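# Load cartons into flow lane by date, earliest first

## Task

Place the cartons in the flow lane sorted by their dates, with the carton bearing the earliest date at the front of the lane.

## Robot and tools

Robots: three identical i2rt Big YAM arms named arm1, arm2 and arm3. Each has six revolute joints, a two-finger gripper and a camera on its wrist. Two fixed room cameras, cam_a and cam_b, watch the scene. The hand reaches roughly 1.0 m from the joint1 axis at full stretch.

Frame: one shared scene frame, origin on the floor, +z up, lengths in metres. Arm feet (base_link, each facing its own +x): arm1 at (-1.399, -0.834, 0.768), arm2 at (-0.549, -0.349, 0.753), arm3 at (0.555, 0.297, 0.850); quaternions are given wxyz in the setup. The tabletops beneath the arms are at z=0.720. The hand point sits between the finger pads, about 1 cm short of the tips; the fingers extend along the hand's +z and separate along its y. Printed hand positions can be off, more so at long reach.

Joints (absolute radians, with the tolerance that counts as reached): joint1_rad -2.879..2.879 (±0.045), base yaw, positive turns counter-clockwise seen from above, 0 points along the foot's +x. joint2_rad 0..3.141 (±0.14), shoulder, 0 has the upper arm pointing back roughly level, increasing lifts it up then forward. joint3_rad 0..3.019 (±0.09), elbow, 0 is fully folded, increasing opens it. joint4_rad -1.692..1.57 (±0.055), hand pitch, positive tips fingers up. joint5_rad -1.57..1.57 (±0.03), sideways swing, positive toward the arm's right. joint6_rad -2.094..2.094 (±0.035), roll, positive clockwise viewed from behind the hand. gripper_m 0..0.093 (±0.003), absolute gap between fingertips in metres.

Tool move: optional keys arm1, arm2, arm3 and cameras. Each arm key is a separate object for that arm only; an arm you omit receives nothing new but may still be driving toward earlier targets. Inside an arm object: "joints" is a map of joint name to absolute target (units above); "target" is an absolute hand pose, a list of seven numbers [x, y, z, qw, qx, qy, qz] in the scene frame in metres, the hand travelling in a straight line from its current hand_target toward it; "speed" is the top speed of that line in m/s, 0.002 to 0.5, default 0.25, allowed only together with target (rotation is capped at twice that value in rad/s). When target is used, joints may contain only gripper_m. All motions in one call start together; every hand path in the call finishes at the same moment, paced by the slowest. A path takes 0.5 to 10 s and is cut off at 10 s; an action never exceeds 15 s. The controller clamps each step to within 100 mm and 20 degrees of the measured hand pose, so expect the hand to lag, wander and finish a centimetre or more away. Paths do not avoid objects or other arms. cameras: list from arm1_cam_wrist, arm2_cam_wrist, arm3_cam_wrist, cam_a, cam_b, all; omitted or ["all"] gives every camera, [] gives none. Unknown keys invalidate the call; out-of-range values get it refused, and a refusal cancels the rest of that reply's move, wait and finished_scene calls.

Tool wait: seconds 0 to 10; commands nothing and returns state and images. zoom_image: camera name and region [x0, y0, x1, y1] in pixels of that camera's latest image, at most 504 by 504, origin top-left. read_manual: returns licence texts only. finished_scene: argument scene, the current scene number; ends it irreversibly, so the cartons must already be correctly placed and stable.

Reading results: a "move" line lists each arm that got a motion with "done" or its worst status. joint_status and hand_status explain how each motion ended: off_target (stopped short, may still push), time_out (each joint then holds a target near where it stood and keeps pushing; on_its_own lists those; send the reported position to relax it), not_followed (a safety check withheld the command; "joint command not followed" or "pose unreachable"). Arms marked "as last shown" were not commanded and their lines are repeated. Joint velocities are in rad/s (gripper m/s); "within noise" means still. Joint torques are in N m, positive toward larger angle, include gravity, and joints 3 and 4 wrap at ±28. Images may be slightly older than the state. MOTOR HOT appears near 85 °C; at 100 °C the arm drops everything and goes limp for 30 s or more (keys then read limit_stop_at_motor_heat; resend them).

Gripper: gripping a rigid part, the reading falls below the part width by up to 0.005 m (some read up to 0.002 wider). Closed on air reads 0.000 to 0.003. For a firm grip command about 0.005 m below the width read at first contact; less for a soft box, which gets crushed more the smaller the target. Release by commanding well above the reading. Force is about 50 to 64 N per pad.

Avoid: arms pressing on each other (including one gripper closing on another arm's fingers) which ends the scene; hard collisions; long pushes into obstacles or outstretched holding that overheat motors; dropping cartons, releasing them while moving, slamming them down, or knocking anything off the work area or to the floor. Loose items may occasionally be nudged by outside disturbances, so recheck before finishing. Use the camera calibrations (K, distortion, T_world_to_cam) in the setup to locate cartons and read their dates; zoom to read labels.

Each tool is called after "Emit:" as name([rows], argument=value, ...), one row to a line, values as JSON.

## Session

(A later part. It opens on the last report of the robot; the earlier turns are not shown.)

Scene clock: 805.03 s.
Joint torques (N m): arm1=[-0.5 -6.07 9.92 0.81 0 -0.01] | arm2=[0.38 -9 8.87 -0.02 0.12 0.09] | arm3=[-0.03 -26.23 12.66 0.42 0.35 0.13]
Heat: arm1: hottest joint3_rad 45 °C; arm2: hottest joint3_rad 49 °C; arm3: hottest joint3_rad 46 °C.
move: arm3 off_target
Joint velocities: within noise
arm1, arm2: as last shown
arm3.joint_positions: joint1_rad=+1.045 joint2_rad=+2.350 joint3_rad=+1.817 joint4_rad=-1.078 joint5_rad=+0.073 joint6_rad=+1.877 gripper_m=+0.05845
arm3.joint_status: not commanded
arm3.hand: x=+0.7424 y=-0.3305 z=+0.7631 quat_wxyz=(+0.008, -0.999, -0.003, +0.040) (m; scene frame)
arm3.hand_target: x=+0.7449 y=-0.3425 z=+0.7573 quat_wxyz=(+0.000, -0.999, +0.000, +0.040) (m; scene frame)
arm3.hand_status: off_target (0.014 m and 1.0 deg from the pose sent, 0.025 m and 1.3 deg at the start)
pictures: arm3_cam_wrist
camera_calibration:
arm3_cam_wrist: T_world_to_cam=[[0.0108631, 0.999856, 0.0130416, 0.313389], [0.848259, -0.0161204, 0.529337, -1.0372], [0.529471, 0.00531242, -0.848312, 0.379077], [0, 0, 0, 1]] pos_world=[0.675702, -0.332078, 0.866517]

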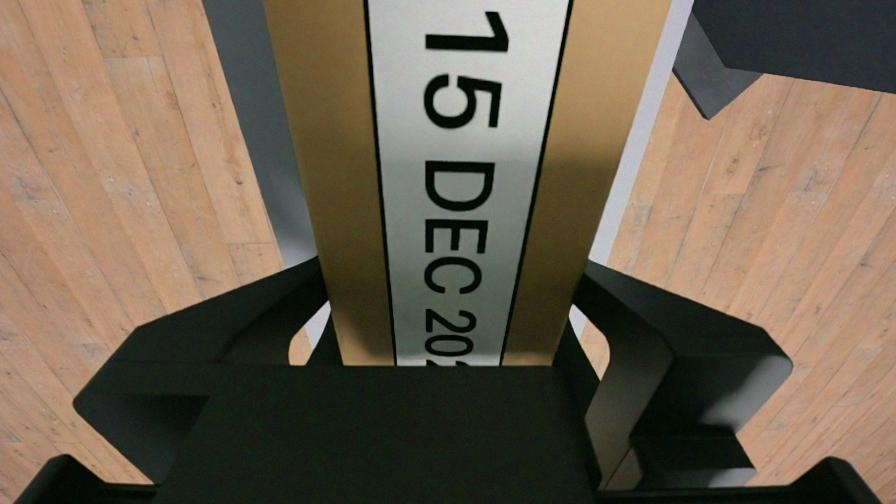

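Emit:
move(arm3={"target": [0.745, -0.343, 0.742, 0, 0.9992, 0, -0.0401], "speed": 0.08}, cameras=[])

Emit:
move(arm3={"joints": {"gripper_m": 0.07}}, cameras=["arm3_cam_wrist"])

Emit:
move(arm3={"target": [0.742, -0.335, 0.86, 0, 0.9992, 0, -0.0401], "speed": 0.2}, cameras=["arm3_cam_wrist", "cam_b"])

Scene clock: 809.90 s.
Joint torques (N m): arm1=[-0.56 -6.07 9.92 0.83 0 -0.02] | arm2=[0.5 -9 8.85 -0.03 0.12 0.09] | arm3=[0.21 -24.88 12.27 0.84 0.34 0.11]
Heat: arm1: hottest joint3_rad 46 °C; arm2: hottest joint3_rad 48 °C; arm3: hottest joint3_rad 46 °C.
move: arm3 off_target
Joint velocities: within noise
arm1: as last shown
arm2.joint_positions: joint1_rad=-1.573 joint2_rad=+1.332 joint3_rad=+1.217 joint4_rad=-1.428 joint5_rad=-0.016 joint6_rad=+1.026 gripper_m=+0.08995
arm2.joint_status: not commanded
arm2.hand: x=-0.3545 y=-0.0158 z=+0.9760 quat_wxyz=(-0.005, +0.002, -1.000, -0.010) (m; scene frame)
arm2.hand_target: x=-0.3600 y=-0.0200 z=+0.9701 quat_wxyz=(+0.000, +0.000, -1.000, +0.000) (m; scene frame)
arm2.hand_status: not commanded
arm3.joint_positions: joint1_rad=+1.045 joint2_rad=+2.352 joint3_rad=+1.817 joint4_rad=-1.062 joint5_rad=+0.073 joint6_rad=+1.877 gripper_m=+0.05845
arm3.joint_status: not commanded
arm3.hand: x=+0.7435 y=-0.3341 z=+0.7620 quat_wxyz=(+0.001, -0.999, -0.002, +0.038) (m; scene frame)
arm3.hand_target: x=+0.7447 y=-0.3420 z=+0.7425 quat_wxyz=(+0.000, -0.999, +0.000, +0.040) (m; scene frame)
arm3.hand_status: off_target (0.022 m and 0.4 deg from the pose sent, 0.025 m and 1.0 deg at the start)
pictures: none
No camera images: "cameras" was empty.

Scene clock: 810.60 s.
Joint torques (N m): arm1=[-0.5 -6.01 9.88 0.83 0 -0.01] | arm2=[0.44 -9 8.87 -0.03 0.12 0.09] | arm3=[-0.03 -25.93 12.19 0.51 0.27 0.11]
Heat: arm1: hottest joint3_rad 46 °C; arm2: hottest joint3_rad 48 °C; arm3: hottest joint3_rad 46 °C.
move: arm3 done
Joint velocities: within noise
arm1, arm2: as last shown
arm3.joint_positions: joint1_rad=+1.045 joint2_rad=+2.364 joint3_rad=+1.817 joint4_rad=-1.057 joint5_rad=+0.076 joint6_rad=+1.877 gripper_m=+0.06989
arm3.joint_status: all done
arm3.hand: x=+0.7427 y=-0.3327 z=+0.7545 quat_wxyz=(+0.004, -0.999, -0.003, +0.040) (m; scene frame)
arm3.hand_target: x=+0.7446 y=-0.3419 z=+0.7424 quat_wxyz=(+0.000, -0.999, +0.000, +0.040) (m; scene frame)
arm3.hand_status: not commanded
pictures: arm3_cam_wrist
camera_calibration:
arm3_cam_wrist: T_world_to_cam=[[0.0108111, 0.999929, 0.0050525, 0.321811], [0.848142, -0.0118461, 0.529636, -1.03154], [0.529658, -0.00144069, -0.84821, 0.369128], [0, 0, 0, 1]] pos_world=[0.675902, -0.333477, 0.857813]

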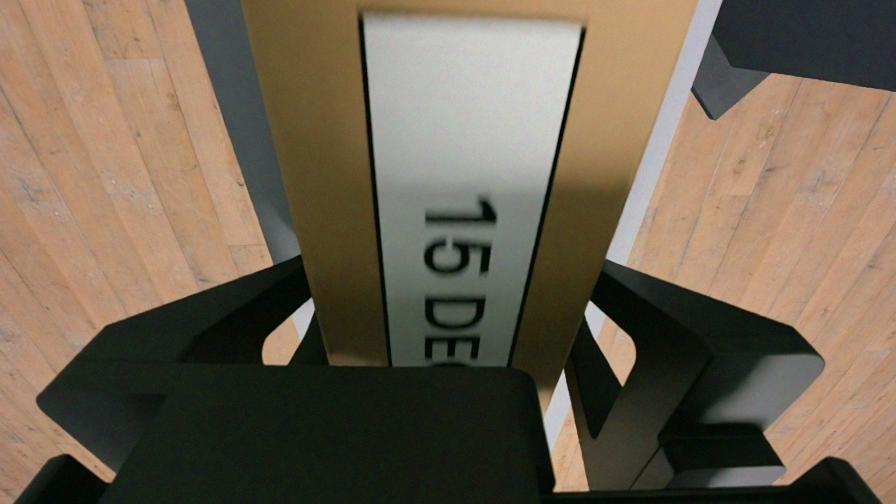

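Scene clock: 812.03 s.
Joint torques (N m): arm1=[-0.5 -6.07 9.89 0.8 0 -0.01] | arm2=[0.44 -9 8.87 -0.05 0.12 0.09] | arm3=[-0.03 -27.46 13.16 -0.13 0.21 0.1]
Heat: arm1: hottest joint3_rad 46 °C; arm2: hottest joint3_rad 48 °C; arm3: hottest joint3_rad 46 °C.
move: arm3 off_target
Joint velocities: within noise
arm1, arm2: as last shown
arm3.joint_positions: joint1_rad=+1.045 joint2_rad=+2.218 joint3_rad=+1.837 joint4_rad=-1.230 joint5_rad=+0.077 joint6_rad=+1.877 gripper_m=+0.06994
arm3.joint_status: not commanded
arm3.hand: x=+0.7396 y=-0.3247 z=+0.8547 quat_wxyz=(+0.008, -0.999, -0.003, +0.042) (m; scene frame)
arm3.hand_target: x=+0.7418 y=-0.3346 z=+0.8600 quat_wxyz=(+0.000, -0.999, +0.000, +0.040) (m; scene frame)
arm3.hand_status: off_target (0.012 m and 0.9 deg from the pose sent, 0.106 m and 0.6 deg at the start)
pictures: arm3_cam_wrist, cam_b
camera_calibration:
arm3_cam_wrist: T_world_to_cam=[[0.010674, 0.999877, 0.0114585, 0.307869], [0.850129, -0.0151074, 0.526358, -1.08173], [0.526467, 0.00412287, -0.850186, 0.461616], [0, 0, 0, 1]] pos_world=[0.673302, -0.326077, 0.958311]

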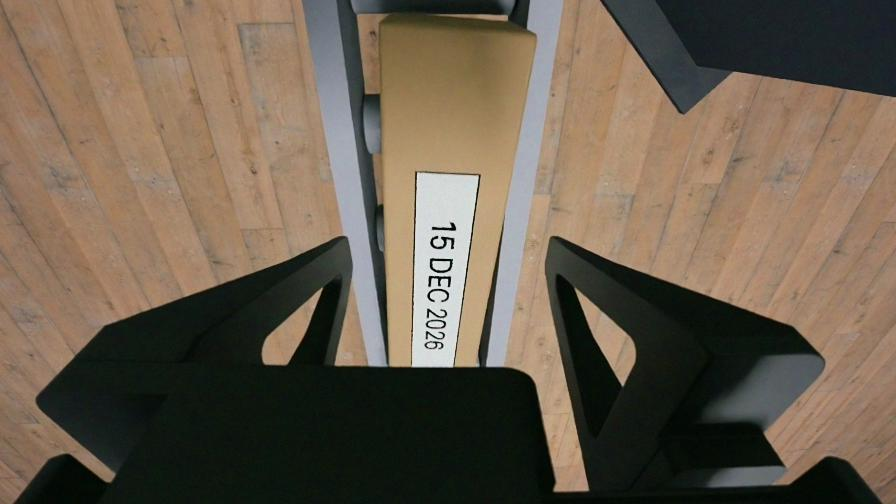

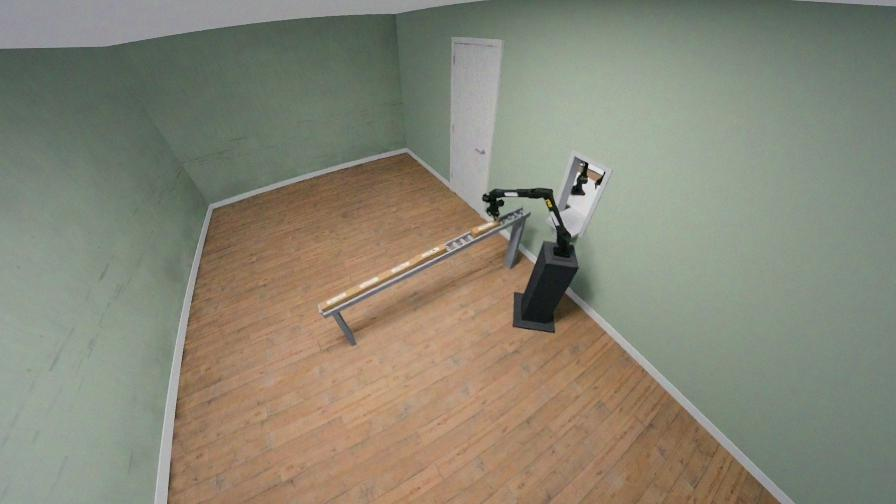

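Emit:
move(arm2={"joints": {"joint1_rad": 2.281, "joint2_rad": 1.6458, "joint3_rad": 1.3526, "joint4_rad": -1.2776, "joint5_rad": 0, "joint6_rad": -0.269, "gripper_m": 0.09}}, arm3={"joints": {"joint1_rad": -0.304, "joint2_rad": 0.688, "joint3_rad": 0.866, "joint4_rad": -0.789, "joint5_rad": 0, "joint6_rad": 0, "gripper_m": 0.09}}, cameras=["arm2_cam_wrist"])

Emit:
move(arm2={"target": [-0.467, -0.830, 0.750, 0, 0.5358, 0.8443, 0], "speed": 0.25}, cameras=["arm2_cam_wrist"])

Scene clock: 833.90 s.
Joint torques (N m): arm1=[-0.56 -6.07 9.92 0.8 0 -0.01] | arm2=[-0.15 -14.1 10.61 -0.08 -0.01 -0.11] | arm3=[-0.73 -3.31 12.14 2.06 -0.06 -0.02]
Heat: arm1: hottest joint3_rad 46 °C; arm2: hottest joint3_rad 47 °C; arm3: hottest joint3_rad 48 °C.
move: arm2 done; arm3 done
Joint velocities: within noise
arm1: as last shown
arm2.joint_positions: joint1_rad=+2.282 joint2_rad=+1.650 joint3_rad=+1.340 joint4_rad=-1.269 joint5_rad=-0.001 joint6_rad=-0.260 gripper_m=+0.09005
arm2.joint_status: all done
arm2.hand: x=-0.4682 y=-0.8217 z=+0.8999 quat_wxyz=(+0.005, +0.539, +0.842, +0.001) (m; scene frame)
arm2.hand_target: x=-0.4685 y=-0.8240 z=+0.9062 quat_wxyz=(+0.007, +0.536, +0.844, -0.002) (m; scene frame)
arm2.hand_status: not commanded
arm3.joint_positions: joint1_rad=-0.293 joint2_rad=+0.687 joint3_rad=+0.871 joint4_rad=-0.797 joint5_rad=+0.003 joint6_rad=+0.008 gripper_m=+0.08991
arm3.joint_status: all done
arm3.hand: x=+0.2549 y=+0.1179 z=+1.2010 quat_wxyz=(-0.124, -0.857, -0.234, +0.443) (m; scene frame)
arm3.hand_target: x=+0.2522 y=+0.1202 z=+1.1995 quat_wxyz=(-0.122, -0.856, -0.233, +0.445) (m; scene frame)
arm3.hand_status: not commanded
pictures: arm2_cam_wrist
camera_calibration:
arm2_cam_wrist: T_world_to_cam=[[-0.906445, -0.422276, 0.00642069, -0.779098], [-0.346754, 0.752838, 0.559461, -0.0391994], [-0.241081, 0.504894, -0.828832, 1.17072], [0, 0, 0, 1]] pos_world=[-0.437565, -0.89057, 0.997259]

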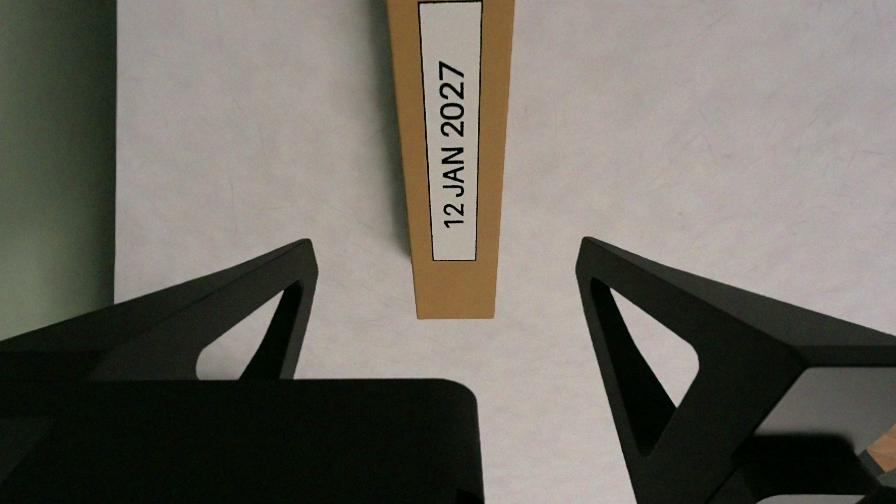

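Scene clock: 835.33 s.
Joint torques (N m): arm1=[-0.56 -6.01 9.92 0.83 -0.01 -0.02] | arm2=[-0.09 -14.04 7.92 0.72 0.04 -0.1] | arm3=[-0.73 -3.31 12.1 1.95 -0.07 -0.03]
Heat: arm1: hottest joint3_rad 46 °C; arm2: hottest joint3_rad 47 °C; arm3: hottest joint3_rad 48 °C.
move: arm2 done
Joint velocities: within noise
arm1, arm3: as last shown
arm2.joint_positions: joint1_rad=+2.282 joint2_rad=+1.841 joint3_rad=+1.180 joint4_rad=-0.919 joint5_rad=+0.005 joint6_rad=-0.260 gripper_m=+0.09005
arm2.joint_status: not commanded
arm2.hand: x=-0.4669 y=-0.8297 z=+0.7563 quat_wxyz=(+0.002, +0.539, +0.842, -0.001) (m; scene frame)
arm2.hand_target: x=-0.4671 y=-0.8298 z=+0.7500 quat_wxyz=(+0.000, +0.536, +0.844, +0.000) (m; scene frame)
arm2.hand_status: done (0.006 m and 0.5 deg from the pose sent, 0.150 m and 0.7 deg at the start)
pictures: arm2_cam_wrist
camera_calibration:
arm2_cam_wrist: T_world_to_cam=[[-0.906406, -0.422237, 0.0120186, -0.784513], [-0.343131, 0.752587, 0.562026, 0.0472011], [-0.246354, 0.5053, -0.827032, 1.05264], [0, 0, 0, 1]] pos_world=[-0.435571, -0.89867, 0.853464]

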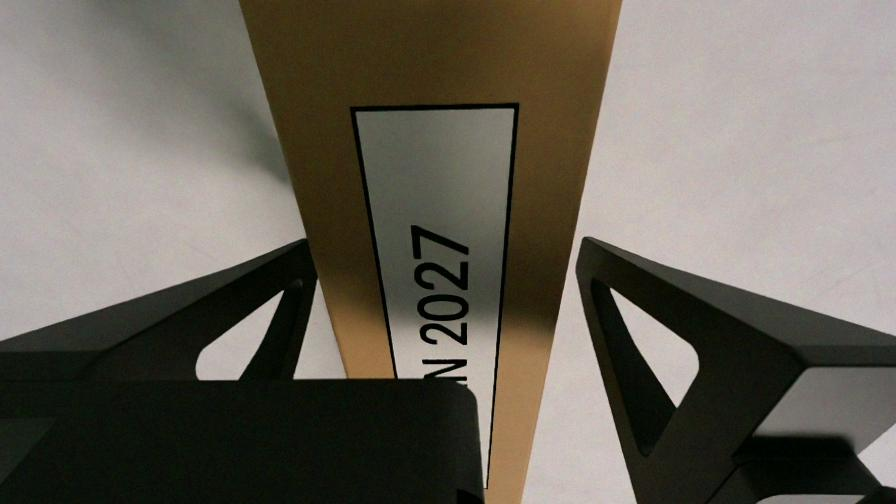

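Emit:
move(arm2={"joints": {"gripper_m": 0.052}}, cameras=[])

Emit:
move(arm2={"target": [-0.467, -0.82, 0.95, 0, 0.5358, 0.8443, 0], "speed": 0.35}, cameras=[])

Emit:
move(arm2={"joints": {"joint1_rad": -1.553, "joint2_rad": 1.339, "joint3_rad": 1.203, "joint4_rad": -1.435, "joint5_rad": 0, "joint6_rad": 1.048}}, cameras=["arm2_cam_wrist"])

Emit:
move(arm2={"target": [0.02, 0.003, 0.95, 0, 0, 1, 0], "speed": 0.35}, cameras=[])

Emit:
move(arm2={"target": [0.02, 0.003, 0.80, 0, 0, 1, 0], "speed": 0.2}, cameras=[])

Emit:
move(arm2={"target": [0.02, 0.003, 0.768, 0, 0, 1, 0], "speed": 0.06}, cameras=["arm3_cam_wrist"])

Scene clock: 847.80 s.
Joint torques (N m): arm1=[-0.5 -6.07 9.89 0.81 0 -0.01] | arm2=[-0.09 -13.86 7.92 0.73 0.02 -0.09] | arm3=[-0.79 -3.08 12.08 2 -0.08 -0.03]
Heat: arm1: hottest joint3_rad 46 °C; arm2: hottest joint3_rad 48 °C; arm3: hottest joint3_rad 47 °C.
move: arm2 off_target
Joint velocities: within noise
arm1.joint_positions: joint1_rad=+1.016 joint2_rad=+0.996 joint3_rad=+1.294 joint4_rad=-1.398 joint5_rad=+0.001 joint6_rad=+0.004 gripper_m=+0.08996
arm1.joint_status: not commanded
arm1.hand: x=-1.2217 y=-1.1371 z=+1.1445 quat_wxyz=(-0.202, -0.484, -0.844, +0.113) (m; scene frame)
arm1.hand_target: x=-1.2259 y=-1.1408 z=+1.1460 quat_wxyz=(-0.202, -0.489, -0.841, +0.114) (m; scene frame)
arm1.hand_status: not commanded
arm2.joint_positions: joint1_rad=+2.282 joint2_rad=+1.841 joint3_rad=+1.180 joint4_rad=-0.918 joint5_rad=+0.005 joint6_rad=-0.260 gripper_m=+0.06060
arm2.joint_status: gripper_m off_target (ended at +0.06063, target +0.05200)
arm2.hand: x=-0.4668 y=-0.8298 z=+0.7563 quat_wxyz=(+0.002, +0.539, +0.842, -0.001) (m; scene frame)
arm2.hand_target: x=-0.4670 y=-0.8299 z=+0.7500 quat_wxyz=(+0.000, +0.536, +0.844, +0.000) (m; scene frame)
arm2.hand_status: not commanded
arm3: as last shown
pictures: none
No camera images: "cameras" was empty.

Scene clock: 849.40 s.
Joint torques (N m): arm1=[-0.56 -6.07 9.92 0.8 -0.01 -0.01] | arm2=[0.38 -12.63 14.76 -0.28 0.01 -0.03] | arm3=[-0.79 -3.19 12.1 1.99 -0.07 -0.03]
Heat: arm1: hottest joint3_rad 46 °C; arm2: hottest joint3_rad 48 °C; arm3: hottest joint3_rad 47 °C.
move: arm2 off_target
Joint velocities: within noise
arm1, arm3: as last shown
arm2.joint_positions: joint1_rad=+2.282 joint2_rad=+1.610 joint3_rad=+1.369 joint4_rad=-1.391 joint5_rad=+0.006 joint6_rad=-0.260 gripper_m=+0.06060
arm2.joint_status: not commanded
arm2.hand: x=-0.4732 y=-0.8011 z=+0.9289 quat_wxyz=(-0.015, +0.539, +0.842, +0.018) (m; scene frame)
arm2.hand_target: x=-0.4673 y=-0.8186 z=+0.9500 quat_wxyz=(+0.000, +0.536, +0.844, +0.000) (m; scene frame)
arm2.hand_status: off_target (0.029 m and 2.8 deg from the pose sent, 0.194 m and 0.5 deg at the start; pose on its path clipped on 7 of 48 steps)
pictures: none
No camera images: "cameras" was empty.

Scene clock: 852.20 s.
Joint torques (N m): arm1=[-0.5 -6.07 9.91 0.83 0 -0.01] | arm2=[-0.5 -10.58 9.48 -0.14 -0.04 0.08] | arm3=[-0.62 -3.14 12.08 2.02 -0.05 -0.02]
Heat: arm1: hottest joint3_rad 46 °C; arm2: hottest joint3_rad 48 °C; arm3: hottest joint3_rad 47 °C.
move: arm2 done
Joint velocities: within noise
arm1, arm3: as last shown
arm2.joint_positions: joint1_rad=-1.548 joint2_rad=+1.354 joint3_rad=+1.209 joint4_rad=-1.426 joint5_rad=+0.003 joint6_rad=+1.038 gripper_m=+0.06080
arm2.joint_status: all done
arm2.hand: x=-0.3600 y=-0.0127 z=+0.9648 quat_wxyz=(-0.006, +0.008, -1.000, +0.007) (m; scene frame)
arm2.hand_target: x=-0.3613 y=-0.0180 z=+0.9682 quat_wxyz=(-0.005, +0.001, -1.000, +0.006) (m; scene frame)
arm2.hand_status: not commanded
pictures: arm2_cam_wrist
camera_calibration:
arm2_cam_wrist: T_world_to_cam=[[0.020699, -0.999435, 0.0264844, -0.0327649], [-0.831102, -0.00247598, 0.556114, -0.827806], [-0.555735, -0.0335222, -0.830684, 0.723796], [0, 0, 0, 1]] pos_world=[-0.285075, -0.0105328, 1.06247]

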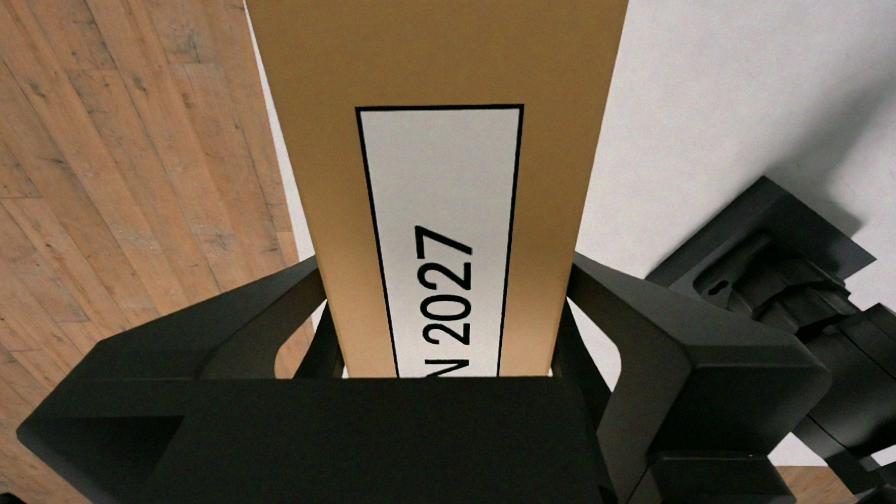

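Scene clock: 854.83 s.
Joint torques (N m): arm1=[-0.5 -6.12 9.92 0.83 0 -0.01] | arm2=[0.15 -20.84 15.73 -0.29 -0.08 -0.12] | arm3=[-0.73 -3.31 12.12 1.98 -0.05 -0.04]
Heat: arm1: hottest joint3_rad 46 °C; arm2: hottest joint3_rad 49 °C; arm3: hottest joint3_rad 47 °C.
move: arm2 off_target
Joint velocities: within noise
arm1, arm3: as last shown
arm2.joint_positions: joint1_rad=-2.060 joint2_rad=+2.145 joint3_rad=+2.166 joint4_rad=-1.645 joint5_rad=-0.012 joint6_rad=+0.558 gripper_m=+0.06080
arm2.joint_status: not commanded
arm2.hand: x=+0.0086 y=-0.0088 z=+0.9287 quat_wxyz=(+0.021, -0.009, -1.000, +0.015) (m; scene frame)
arm2.hand_target: x=+0.0186 y=+0.0022 z=+0.9502 quat_wxyz=(-0.001, +0.000, -1.000, +0.000) (m; scene frame)
arm2.hand_status: off_target (0.027 m and 3.1 deg from the pose sent, 0.381 m and 1.4 deg at the start)
arm3.hand_target: x=+0.2522 y=+0.1203 z=+1.1995 quat_wxyz=(-0.122, -0.856, -0.233, +0.445) (m; scene frame)
pictures: none
No camera images: "cameras" was empty.

Scene clock: 856.40 s.
Joint torques (N m): arm1=[-0.5 -6.12 9.91 0.83 0 -0.01] | arm2=[0.38 -22.83 9.8 0.57 -0.09 -0.09] | arm3=[-0.67 -3.43 12.12 1.99 -0.07 -0.03]
Heat: arm1: hottest joint3_rad 46 °C; arm2: hottest joint3_rad 49 °C; arm3: hottest joint3_rad 47 °C.
move: arm2 done
Joint velocities: within noise
arm1, arm3: as last shown
arm2.joint_positions: joint1_rad=-2.060 joint2_rad=+2.211 joint3_rad=+1.933 joint4_rad=-1.307 joint5_rad=-0.012 joint6_rad=+0.558 gripper_m=+0.06080
arm2.joint_status: not commanded
arm2.hand: x=+0.0211 y=-0.0036 z=+0.7976 quat_wxyz=(+0.004, -0.008, -1.000, +0.004) (m; scene frame)
arm2.hand_target: x=+0.0199 y=+0.0030 z=+0.7999 quat_wxyz=(+0.000, +0.000, -1.000, +0.000) (m; scene frame)
arm2.hand_status: done (0.007 m and 1.2 deg from the pose sent, 0.130 m and 3.1 deg at the start)
pictures: none
No camera images: "cameras" was empty.

Scene clock: 857.50 s.
Joint torques (N m): arm1=[-0.56 -6.07 9.91 0.81 -0.01 -0.01] | arm2=[0.44 -20.84 8.95 0.66 -0.07 -0.09] | arm3=[-0.79 -3.19 12.07 1.99 -0.04 -0.03]
Heat: arm1: hottest joint3_rad 46 °C; arm2: hottest joint3_rad 49 °C; arm3: hottest joint3_rad 47 °C.
move: arm2 off_target
Joint velocities: within noise
arm1, arm3: as last shown
arm2.joint_positions: joint1_rad=-2.060 joint2_rad=+2.221 joint3_rad=+1.905 joint4_rad=-1.242 joint5_rad=-0.013 joint6_rad=+0.558 gripper_m=+0.06080
arm2.joint_status: not commanded
arm2.hand: x=+0.0252 y=-0.0012 z=+0.7807 quat_wxyz=(-0.007, -0.008, -1.000, -0.003) (m; scene frame)
arm2.hand_target: x=+0.0198 y=+0.0029 z=+0.7681 quat_wxyz=(+0.000, +0.000, -1.000, +0.000) (m; scene frame)
arm2.hand_status: off_target (0.014 m and 1.3 deg from the pose sent, 0.030 m and 1.2 deg at the start)
pictures: arm3_cam_wrist
camera_calibration:
arm3_cam_wrist: T_world_to_cam=[[-0.504987, 0.862896, -0.0199652, 0.0518544], [0.823031, 0.47443, -0.312308, 0.111228], [-0.260017, -0.174143, -0.949771, 1.35047], [0, 0, 0, 1]] pos_world=[0.285786, 0.13766, 1.31841]

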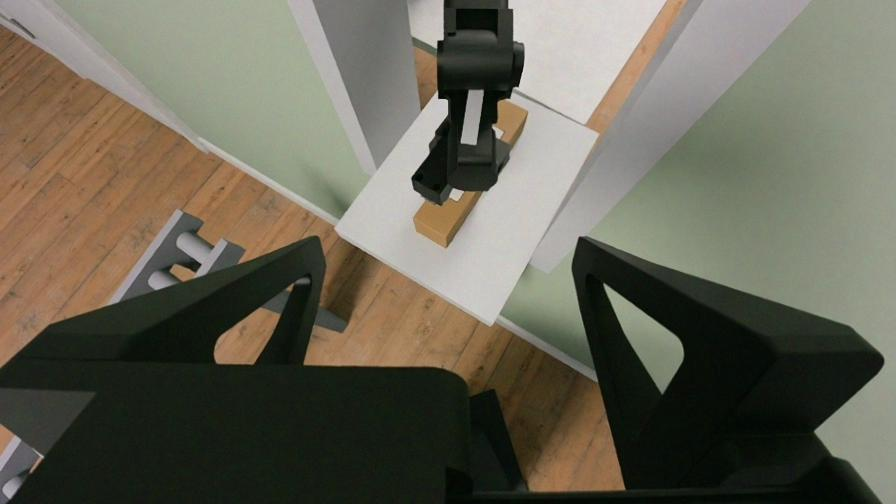

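Emit:
move(arm2={"joints": {"gripper_m": 0.09}}, cameras=[])

Emit:
move(arm2={"target": [0.01, 0.003, 0.93, 0, 0, 1, 0], "speed": 0.35}, cameras=[])

Emit:
move(arm2={"target": [-0.36, -0.02, 0.97, 0, 0, 1, 0], "speed": 0.4}, arm3={"target": [0.02, 0.0, 0.90, 0, 1, 0, 0], "speed": 0.4}, cameras=["arm3_cam_wrist"])

Emit:
move(arm3={"target": [0.015, -0.007, 0.770, 0, 1, 0, 0], "speed": 0.2}, cameras=["arm3_cam_wrist"])

Emit:
move(arm3={"joints": {"gripper_m": 0.052}}, cameras=["arm3_cam_wrist"])

Emit:
move(arm3={"target": [0.03, 0.0, 0.94, 0, 1, 0, 0], "speed": 0.35}, cameras=[])

Emit:
move(arm3={"target": [0.74, -0.345, 0.91, 0, 0.9992, 0, -0.0401], "speed": 0.4}, cameras=[])

Emit:
move(arm3={"target": [0.745, -0.341, 0.79, 0, 0.9992, 0, -0.0401], "speed": 0.15}, cameras=["arm3_cam_wrist"])

Scene clock: 882.57 s.
Joint torques (N m): arm1=[-0.56 -6.12 9.91 0.81 0 -0.02] | arm2=[0.44 -21.3 8.8 0.68 -0.06 -0.09] | arm3=[-0.79 -3.14 12.07 2.02 -0.06 -0.03]
Heat: arm1: hottest joint3_rad 46 °C; arm2: hottest joint3_rad 49 °C; arm3: hottest joint3_rad 47 °C.
move: arm2 done
Joint velocities: within noise
arm1: as last shown
arm2.joint_positions: joint1_rad=-2.060 joint2_rad=+2.221 joint3_rad=+1.905 joint4_rad=-1.242 joint5_rad=-0.013 joint6_rad=+0.558 gripper_m=+0.08985
arm2.joint_status: all done
arm2.hand: x=+0.0252 y=-0.0012 z=+0.7807 quat_wxyz=(-0.007, -0.008, -1.000, -0.003) (m; scene frame)
arm2.hand_target: x=+0.0198 y=+0.0028 z=+0.7681 quat_wxyz=(+0.000, +0.000, -1.000, +0.000) (m; scene frame)
arm2.hand_status: not commanded
arm3.joint_positions: joint1_rad=-0.293 joint2_rad=+0.687 joint3_rad=+0.871 joint4_rad=-0.797 joint5_rad=+0.003 joint6_rad=+0.008 gripper_m=+0.08991
arm3.joint_status: not commanded
arm3.hand: x=+0.2549 y=+0.1179 z=+1.2010 quat_wxyz=(-0.124, -0.857, -0.234, +0.443) (m; scene frame)
arm3.hand_target: x=+0.2522 y=+0.1203 z=+1.1995 quat_wxyz=(-0.122, -0.856, -0.233, +0.445) (m; scene frame)
arm3.hand_status: not commanded
pictures: none
No camera images: "cameras" was empty.

Scene clock: 884.20 s.
Joint torques (N m): arm1=[-0.56 -6.07 9.91 0.83 -0.01 -0.01] | arm2=[0.56 -19.02 13.85 -0.13 0 -0.04] | arm3=[-0.56 -3.37 12.08 1.99 -0.06 -0.03]
Heat: arm1: hottest joint3_rad 46 °C; arm2: hottest joint3_rad 50 °C; arm3: hottest joint3_rad 47 °C.
move: arm2 off_target
Joint velocities: within noise
arm1, arm3: as last shown
arm2.joint_positions: joint1_rad=-2.058 joint2_rad=+2.101 joint3_rad=+2.083 joint4_rad=-1.574 joint5_rad=-0.014 joint6_rad=+0.558 gripper_m=+0.08994
arm2.joint_status: not commanded
arm2.hand: x=+0.0036 y=-0.0094 z=+0.9250 quat_wxyz=(+0.008, -0.007, -1.000, +0.005) (m; scene frame)
arm2.hand_target: x=+0.0094 y=+0.0028 z=+0.9299 quat_wxyz=(+0.000, +0.000, -1.000, +0.000) (m; scene frame)
arm2.hand_status: off_target (0.015 m and 1.3 deg from the pose sent, 0.150 m and 1.3 deg at the start; pose on its path clipped on 3 of 49 steps)
pictures: none
No camera images: "cameras" was empty.

Scene clock: 886.70 s.
Joint torques (N m): arm1=[-0.56 -6.12 9.89 0.83 -0.01 -0.02] | arm2=[0.38 -8.88 8.87 -0.06 0.12 0.09] | arm3=[-0.73 -23.36 14.06 0.02 -0.01 0.15]
Heat: arm1: hottest joint3_rad 46 °C; arm2: hottest joint3_rad 50 °C; arm3: hottest joint3_rad 47 °C.
move: arm2 done; arm3 off_target
Joint velocities: within noise
arm1.joint_positions: joint1_rad=+1.016 joint2_rad=+0.996 joint3_rad=+1.294 joint4_rad=-1.398 joint5_rad=+0.001 joint6_rad=+0.004 gripper_m=+0.08996
arm1.joint_status: not commanded
arm1.hand: x=-1.2217 y=-1.1371 z=+1.1445 quat_wxyz=(-0.202, -0.484, -0.844, +0.113) (m; scene frame)
arm1.hand_target: x=-1.2259 y=-1.1408 z=+1.1460 quat_wxyz=(-0.202, -0.489, -0.841, +0.114) (m; scene frame)
arm1.hand_status: not commanded
arm2.joint_positions: joint1_rad=-1.573 joint2_rad=+1.331 joint3_rad=+1.217 joint4_rad=-1.427 joint5_rad=-0.016 joint6_rad=+1.026 gripper_m=+0.08994
arm2.joint_status: not commanded
arm2.hand: x=-0.3544 y=-0.0159 z=+0.9763 quat_wxyz=(-0.006, +0.002, -1.000, -0.011) (m; scene frame)
arm2.hand_target: x=-0.3599 y=-0.0200 z=+0.9701 quat_wxyz=(+0.000, +0.000, -1.000, +0.000) (m; scene frame)
arm2.hand_status: done (0.009 m and 1.4 deg from the pose sent, 0.367 m and 1.3 deg at the start)
arm3.joint_positions: joint1_rad=-0.318 joint2_rad=+2.021 joint3_rad=+1.626 joint4_rad=-1.186 joint5_rad=+0.003 joint6_rad=+0.500 gripper_m=+0.08991
arm3.joint_status: not commanded
arm3.hand: x=+0.0345 y=+0.0021 z=+0.8982 quat_wxyz=(+0.004, -1.000, -0.009, -0.004) (m; scene frame)
arm3.hand_target: x=+0.0205 y=+0.0004 z=+0.9001 quat_wxyz=(+0.000, -1.000, +0.000, +0.000) (m; scene frame)
arm3.hand_status: off_target (0.015 m and 1.2 deg from the pose sent, 0.400 m and 62.1 deg at the start)
pictures: arm3_cam_wrist
camera_calibration:
arm3_cam_wrist: T_world_to_cam=[[-0.00224575, 0.999984, 0.00517038, -0.00578094], [0.798177, -0.00132226, 0.602421, -0.566793], [0.602418, 0.00547977, -0.798162, 0.819215], [0, 0, 0, 1]] pos_world=[-0.0411221, 0.000542288, 0.995344]

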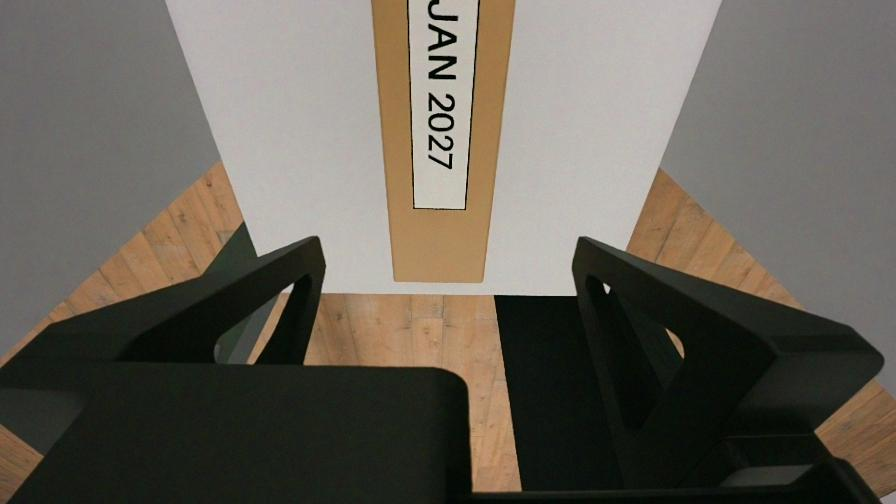

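Scene clock: 888.17 s.
Joint torques (N m): arm1=[-0.56 -6.01 9.89 0.83 -0.01 -0.02] | arm2=[0.44 -9 8.88 -0.05 0.13 0.09] | arm3=[-0.15 -25.23 10.3 0.73 -0.02 0.14]
Heat: arm1: hottest joint3_rad 46 °C; arm2: hottest joint3_rad 49 °C; arm3: hottest joint3_rad 47 °C.
move: arm3 done
Joint velocities: within noise
arm1, arm2: as last shown
arm3.joint_positions: joint1_rad=-0.318 joint2_rad=+2.212 joint3_rad=+1.598 joint4_rad=-0.960 joint5_rad=+0.003 joint6_rad=+0.506 gripper_m=+0.08991
arm3.joint_status: not commanded
arm3.hand: x=+0.0209 y=-0.0058 z=+0.7763 quat_wxyz=(+0.003, -1.000, -0.006, -0.002) (m; scene frame)
arm3.hand_target: x=+0.0153 y=-0.0068 z=+0.7700 quat_wxyz=(+0.000, -1.000, +0.000, +0.000) (m; scene frame)
arm3.hand_status: done (0.009 m and 0.8 deg from the pose sent, 0.130 m and 1.2 deg at the start)
pictures: arm3_cam_wrist
camera_calibration:
arm3_cam_wrist: T_world_to_cam=[[0.00388584, 0.999989, 0.00258101, 0.00462163], [0.800971, -0.00465771, 0.598685, -0.479697], [0.59869, -0.000259078, -0.800981, 0.732303], [0, 0, 0, 1]] pos_world=[-0.0542171, -0.00666614, 0.873736]

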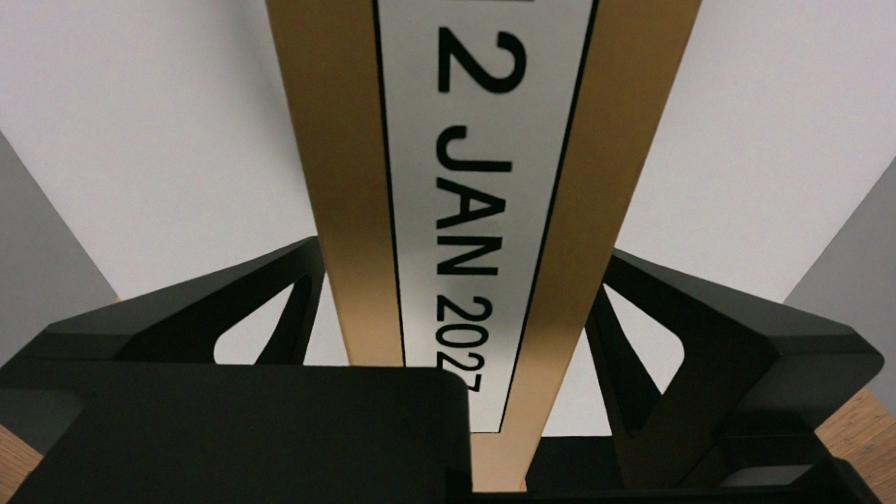

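Scene clock: 888.80 s.
Joint torques (N m): arm1=[-0.5 -6.01 9.92 0.84 0 -0.01] | arm2=[0.38 -8.94 8.87 -0.06 0.12 0.09] | arm3=[-0.26 -25.35 10.33 0.66 -0.02 0.12]
Heat: arm1: hottest joint3_rad 46 °C; arm2: hottest joint3_rad 49 °C; arm3: hottest joint3_rad 47 °C.
move: arm3 off_target
Joint velocities: within noise
arm1, arm2: as last shown
arm3.joint_positions: joint1_rad=-0.318 joint2_rad=+2.212 joint3_rad=+1.598 joint4_rad=-0.960 joint5_rad=+0.003 joint6_rad=+0.509 gripper_m=+0.05825
arm3.joint_status: gripper_m off_target (ended at +0.05827, target +0.05200)
arm3.hand: x=+0.0209 y=-0.0058 z=+0.7763 quat_wxyz=(+0.003, -1.000, -0.005, -0.002) (m; scene frame)
arm3.hand_target: x=+0.0153 y=-0.0068 z=+0.7700 quat_wxyz=(+0.000, -1.000, +0.000, +0.000) (m; scene frame)
arm3.hand_status: not commanded
pictures: arm3_cam_wrist
camera_calibration:
arm3_cam_wrist: T_world_to_cam=[[0.00618777, 0.999977, 0.00265161, 0.0044881], [0.800969, -0.0065438, 0.598671, -0.479697], [0.598674, -0.00158058, -0.800991, 0.732302], [0, 0, 0, 1]] pos_world=[-0.0542156, -0.00646957, 0.873736]

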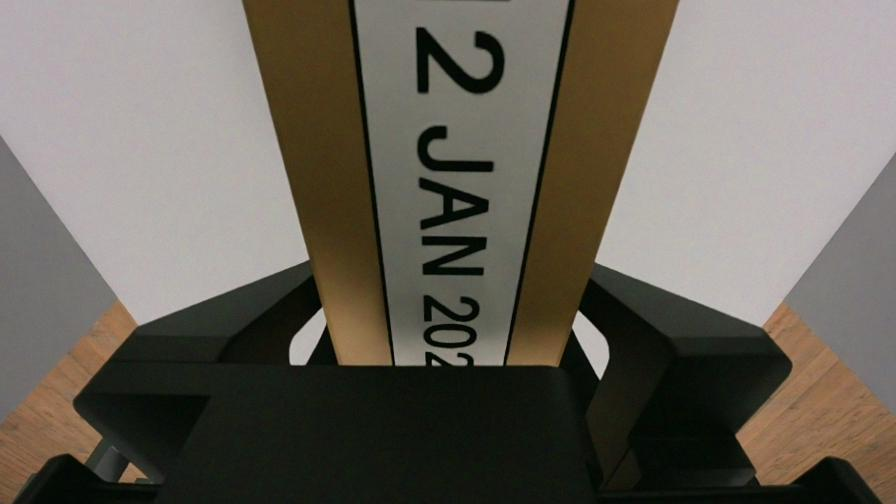

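Scene clock: 890.23 s.
Joint torques (N m): arm1=[-0.56 -6.07 9.89 0.81 0 -0.01] | arm2=[0.44 -8.94 8.85 -0.05 0.12 0.09] | arm3=[-0.03 -24.76 14.67 0.02 0.03 0.16]
Heat: arm1: hottest joint3_rad 46 °C; arm2: hottest joint3_rad 49 °C; arm3: hottest joint3_rad 47 °C.
move: arm3 off_target
Joint velocities: within noise
arm1, arm2: as last shown
arm2.hand: x=-0.3544 y=-0.0159 z=+0.9763 quat_wxyz=(-0.005, +0.001, -1.000, -0.011) (m; scene frame)
arm3.joint_positions: joint1_rad=-0.318 joint2_rad=+1.982 joint3_rad=+1.637 joint4_rad=-1.261 joint5_rad=+0.002 joint6_rad=+0.509 gripper_m=+0.05825
arm3.joint_status: not commanded
arm3.hand: x=+0.0450 y=+0.0079 z=+0.9243 quat_wxyz=(+0.010, -1.000, -0.005, -0.016) (m; scene frame)
arm3.hand_target: x=+0.0308 y=+0.0005 z=+0.9401 quat_wxyz=(+0.000, -1.000, +0.000, +0.000) (m; scene frame)
arm3.hand_status: off_target (0.023 m and 2.3 deg from the pose sent, 0.164 m and 0.7 deg at the start; pose on its path clipped on 6 of 43 steps)
pictures: none
No camera images: "cameras" was empty.

Scene clock: 893.43 s.
Joint torques (N m): arm1=[-0.5 -6.07 9.89 0.81 0 -0.01] | arm2=[0.5 -8.94 8.87 -0.06 0.12 0.09] | arm3=[-0.62 -27.16 15.72 -0.27 0.34 0.15]
Heat: arm1: hottest joint3_rad 46 °C; arm2: hottest joint3_rad 49 °C; arm3: hottest joint3_rad 47 °C.
move: arm3 off_target
Joint velocities: within noise
arm1, arm2: as last shown
arm3.joint_positions: joint1_rad=+1.045 joint2_rad=+2.193 joint3_rad=+1.912 joint4_rad=-1.348 joint5_rad=+0.073 joint6_rad=+1.865 gripper_m=+0.05825
arm3.joint_status: not commanded
arm3.hand: x=+0.7406 y=-0.3261 z=+0.8981 quat_wxyz=(+0.017, -0.999, -0.009, +0.042) (m; scene frame)
arm3.hand_target: x=+0.7397 y=-0.3440 z=+0.9102 quat_wxyz=(-0.001, -0.999, +0.000, +0.040) (m; scene frame)
arm3.hand_status: off_target (0.022 m and 2.2 deg from the pose sent, 0.780 m and 6.6 deg at the start)
pictures: none
No camera images: "cameras" was empty.

Scene clock: 894.87 s.
Joint torques (N m): arm1=[-0.5 -6.07 9.94 0.8 -0.01 -0.01] | arm2=[0.44 -8.94 8.87 -0.05 0.12 0.09] | arm3=[0.09 -29.04 10.36 0.4 0.34 0.16]
Heat: arm1: hottest joint3_rad 46 °C; arm2: hottest joint3_rad 49 °C; arm3: hottest joint3_rad 47 °C.
move: arm3 done
Joint velocities: within noise
arm1, arm2: as last shown
arm3.joint_positions: joint1_rad=+1.045 joint2_rad=+2.329 joint3_rad=+1.848 joint4_rad=-1.131 joint5_rad=+0.073 joint6_rad=+1.874 gripper_m=+0.05825
arm3.joint_status: not commanded
arm3.hand: x=+0.7437 y=-0.3350 z=+0.7869 quat_wxyz=(+0.009, -0.999, -0.004, +0.040) (m; scene frame)
arm3.hand_target: x=+0.7451 y=-0.3408 z=+0.7899 quat_wxyz=(+0.000, -0.999, +0.000, +0.040) (m; scene frame)
arm3.hand_status: done (0.007 m and 1.1 deg from the pose sent, 0.109 m and 2.2 deg at the start)
pictures: arm3_cam_wrist
camera_calibration:
arm3_cam_wrist: T_world_to_cam=[[0.00746467, 0.999874, 0.0140138, 0.319301], [0.848406, -0.0137504, 0.529167, -1.05008], [0.529293, 0.0079393, -0.848402, 0.399606], [0, 0, 0, 1]] pos_world=[0.677, -0.336873, 0.890218]

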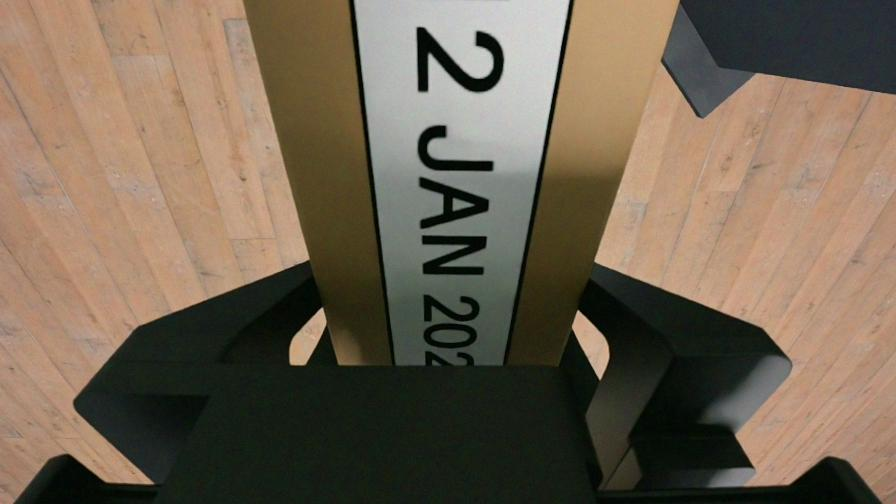

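Emit:
move(arm3={"target": [0.745, -0.341, 0.742, 0, 0.9992, 0, -0.0401], "speed": 0.08}, cameras=["arm3_cam_wrist"])

Emit:
move(arm3={"joints": {"gripper_m": 0.07}}, cameras=[])

Emit:
move(arm3={"target": [0.742, -0.338, 0.86, 0, 0.9992, 0, -0.0401], "speed": 0.2}, cameras=["arm3_cam_wrist", "cam_b"])

Scene clock: 899.43 s.
Joint torques (N m): arm1=[-0.5 -6.07 9.91 0.81 -0.01 -0.02] | arm2=[0.44 -8.94 8.88 -0.05 0.12 0.09] | arm3=[0.44 -24.82 8.83 0.9 0.3 0.14]
Heat: arm1: hottest joint3_rad 46 °C; arm2: hottest joint3_rad 48 °C; arm3: hottest joint3_rad 47 °C.
move: arm3 off_target
Joint velocities: within noise
arm1, arm2: as last shown
arm3.joint_positions: joint1_rad=+1.045 joint2_rad=+2.343 joint3_rad=+1.848 joint4_rad=-1.061 joint5_rad=+0.074 joint6_rad=+1.876 gripper_m=+0.05825
arm3.joint_status: not commanded
arm3.hand: x=+0.7479 y=-0.3487 z=+0.7778 quat_wxyz=(-0.018, -0.999, -0.002, +0.032) (m; scene frame)
arm3.hand_target: x=+0.7447 y=-0.3396 z=+0.7433 quat_wxyz=(+0.000, -0.999, +0.000, +0.040) (m; scene frame)
arm3.hand_status: off_target (0.037 m and 2.3 deg from the pose sent, 0.045 m and 1.1 deg at the start)
pictures: arm3_cam_wrist
camera_calibration:
arm3_cam_wrist: T_world_to_cam=[[0.00997023, 0.999176, -0.039345, 0.372434], [0.839826, 0.01299, 0.5427, -1.04385], [0.542764, -0.0384538, -0.839005, 0.356207], [0, 0, 0, 1]] pos_world=[0.679599, -0.34487, 0.880008]

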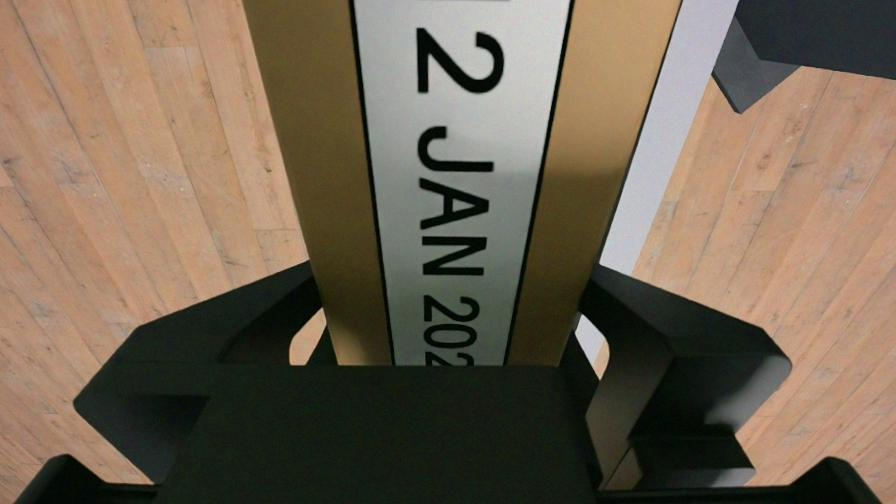

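Scene clock: 900.07 s.
Joint torques (N m): arm1=[-0.5 -6.01 9.89 0.83 0 -0.02] | arm2=[0.44 -8.94 8.85 -0.05 0.12 0.09] | arm3=[0.26 -25.88 9.03 0.69 0.26 0.09]
Heat: arm1: hottest joint3_rad 46 °C; arm2: hottest joint3_rad 48 °C; arm3: hottest joint3_rad 47 °C.
move: arm3 done
Joint velocities: within noise
arm1, arm2: as last shown
arm3.joint_positions: joint1_rad=+1.045 joint2_rad=+2.356 joint3_rad=+1.844 joint4_rad=-1.056 joint5_rad=+0.076 joint6_rad=+1.879 gripper_m=+0.06994
arm3.joint_status: all done
arm3.hand: x=+0.7468 y=-0.3458 z=+0.7681 quat_wxyz=(-0.013, -0.999, -0.001, +0.034) (m; scene frame)
arm3.hand_target: x=+0.7446 y=-0.3395 z=+0.7432 quat_wxyz=(+0.000, -0.999, +0.000, +0.040) (m; scene frame)
arm3.hand_status: not commanded
pictures: none
No camera images: "cameras" was empty.

Scene clock: 901.47 s.
Joint torques (N m): arm1=[-0.56 -6.12 9.91 0.81 0 -0.01] | arm2=[0.32 -8.94 8.87 -0.05 0.13 0.09] | arm3=[0.09 -27.16 13.18 -0.14 0.27 0.07]
Heat: arm1: hottest joint3_rad 46 °C; arm2: hottest joint3_rad 48 °C; arm3: hottest joint3_rad 47 °C.
move: arm3 off_target
Joint velocities: within noise
arm1.joint_positions: joint1_rad=+1.016 joint2_rad=+0.996 joint3_rad=+1.294 joint4_rad=-1.398 joint5_rad=+0.001 joint6_rad=+0.004 gripper_m=+0.08996
arm1.joint_status: not commanded
arm1.hand: x=-1.2217 y=-1.1371 z=+1.1445 quat_wxyz=(-0.202, -0.484, -0.844, +0.113) (m; scene frame)
arm1.hand_target: x=-1.2259 y=-1.1408 z=+1.1460 quat_wxyz=(-0.202, -0.489, -0.841, +0.114) (m; scene frame)
arm1.hand_status: not commanded
arm2.joint_positions: joint1_rad=-1.573 joint2_rad=+1.331 joint3_rad=+1.217 joint4_rad=-1.427 joint5_rad=-0.016 joint6_rad=+1.026 gripper_m=+0.08994
arm2.joint_status: not commanded
arm2.hand: x=-0.3544 y=-0.0159 z=+0.9763 quat_wxyz=(-0.005, +0.001, -1.000, -0.011) (m; scene frame)
arm2.hand_target: x=-0.3599 y=-0.0200 z=+0.9701 quat_wxyz=(+0.000, +0.000, -1.000, +0.000) (m; scene frame)
arm2.hand_status: not commanded
arm3.joint_positions: joint1_rad=+1.045 joint2_rad=+2.224 joint3_rad=+1.852 joint4_rad=-1.236 joint5_rad=+0.076 joint6_rad=+1.879 gripper_m=+0.06996
arm3.joint_status: not commanded
arm3.hand: x=+0.7409 y=-0.3280 z=+0.8561 quat_wxyz=(+0.006, -0.999, -0.002, +0.041) (m; scene frame)
arm3.hand_target: x=+0.7420 y=-0.3378 z=+0.8603 quat_wxyz=(+0.000, -0.999, +0.000, +0.040) (m; scene frame)
arm3.hand_status: off_target (0.011 m and 0.8 deg from the pose sent, 0.092 m and 1.6 deg at the start)
pictures: arm3_cam_wrist, cam_b
camera_calibration:
arm3_cam_wrist: T_world_to_cam=[[0.0126352, 0.999878, 0.00917431, 0.311617], [0.849062, -0.0155746, 0.528064, -1.08433], [0.528142, 0.00111736, -0.849155, 0.459015], [0, 0, 0, 1]] pos_world=[0.674303, -0.32898, 0.959513]

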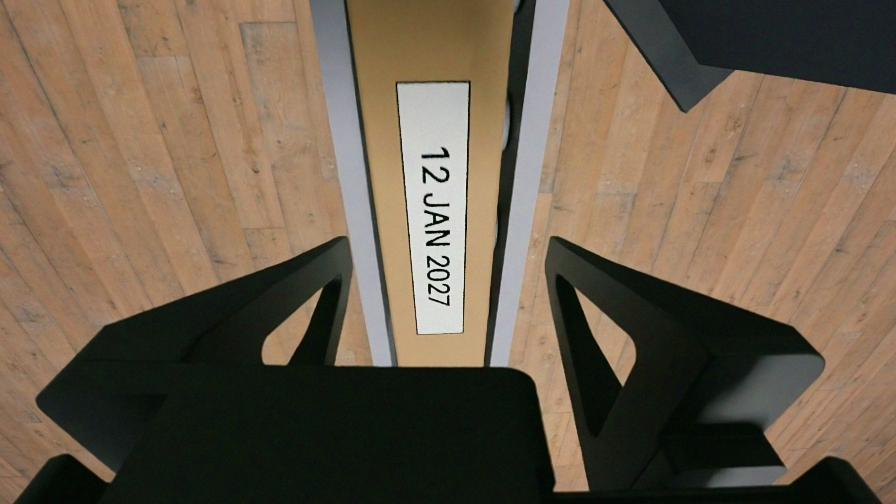

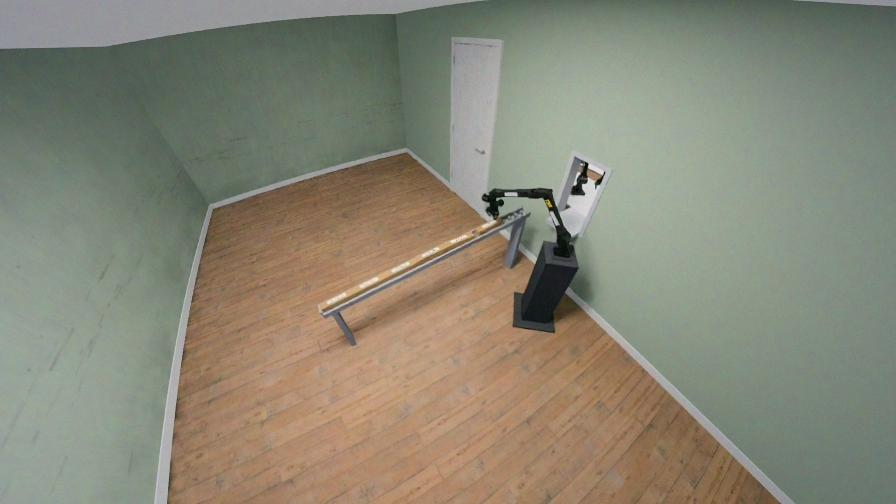

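Emit:
move(arm3={"joints": {"joint1_rad": -0.304, "joint2_rad": 0.688, "joint3_rad": 0.866, "joint4_rad": -0.789, "joint5_rad": 0, "joint6_rad": 0, "gripper_m": 0.09}}, arm2={"joints": {"joint1_rad": 2.2515, "joint2_rad": 1.154, "joint3_rad": 1.262, "joint4_rad": -1.051, "joint5_rad": 0, "joint6_rad": 0}}, cameras=["cam_b", "cam_a"])

Emit:
zoom_image(camera="cam_b", region=[300, 190, 540, 325])

Scene clock: 974.63 s.
Joint torques (N m): arm1=[-0.5 -6.07 9.92 0.8 -0.01 -0.01] | arm2=[0.44 -7.59 14.68 1.36 0.02 -0.11] | arm3=[-0.56 -3.02 12.14 1.98 -0.06 -0.03]
Heat: arm1: hottest joint3_rad 46 °C; arm2: hottest joint3_rad 47 °C; arm3: hottest joint3_rad 46 °C.
move: arm2 done; arm3 done
Joint velocities: within noise
arm1: as last shown
arm2.joint_positions: joint1_rad=+2.244 joint2_rad=+1.159 joint3_rad=+1.217 joint4_rad=-1.050 joint5_rad=-0.001 joint6_rad=+0.009 gripper_m=+0.09003
arm2.joint_status: all done
arm2.hand: x=-0.4921 y=-0.7896 z=+1.0798 quat_wxyz=(+0.223, +0.634, +0.717, -0.188) (m; scene frame)
arm2.hand_target: x=-0.4883 y=-0.7953 z=+1.1053 quat_wxyz=(+0.240, +0.623, +0.716, -0.204) (m; scene frame)
arm2.hand_status: not commanded
arm3.joint_positions: joint1_rad=-0.293 joint2_rad=+0.688 joint3_rad=+0.871 joint4_rad=-0.798 joint5_rad=+0.003 joint6_rad=+0.008 gripper_m=+0.08991
arm3.joint_status: all done
arm3.hand: x=+0.2547 y=+0.1180 z=+1.2005 quat_wxyz=(-0.124, -0.857, -0.234, +0.442) (m; scene frame)
arm3.hand_target: x=+0.2522 y=+0.1203 z=+1.1991 quat_wxyz=(-0.121, -0.856, -0.233, +0.444) (m; scene frame)
arm3.hand_status: not commanded
pictures: cam_a, cam_b

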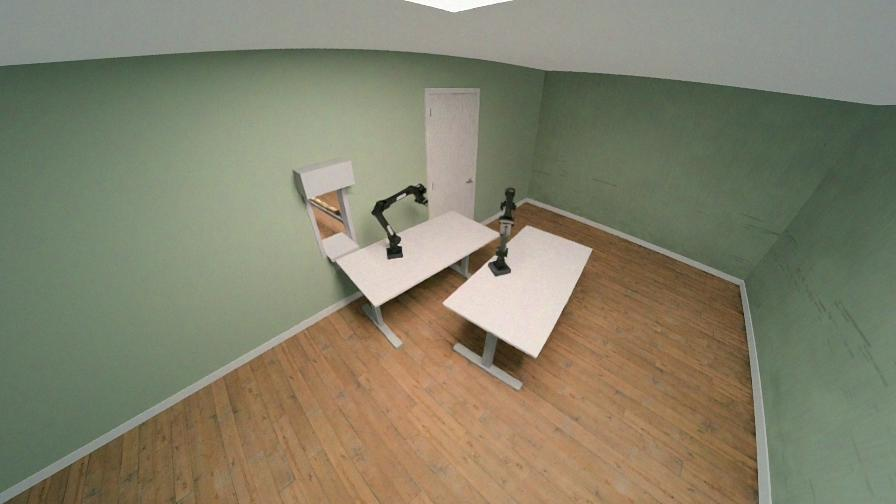

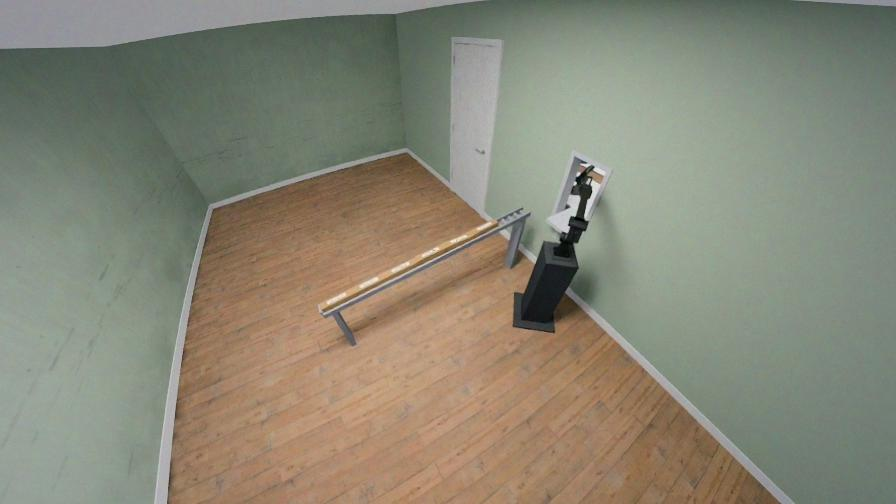

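Scaled by 2.100 from the camera's 896x504 image, which has a finer 1280x720 frame.

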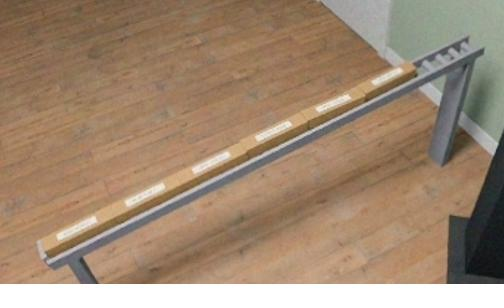

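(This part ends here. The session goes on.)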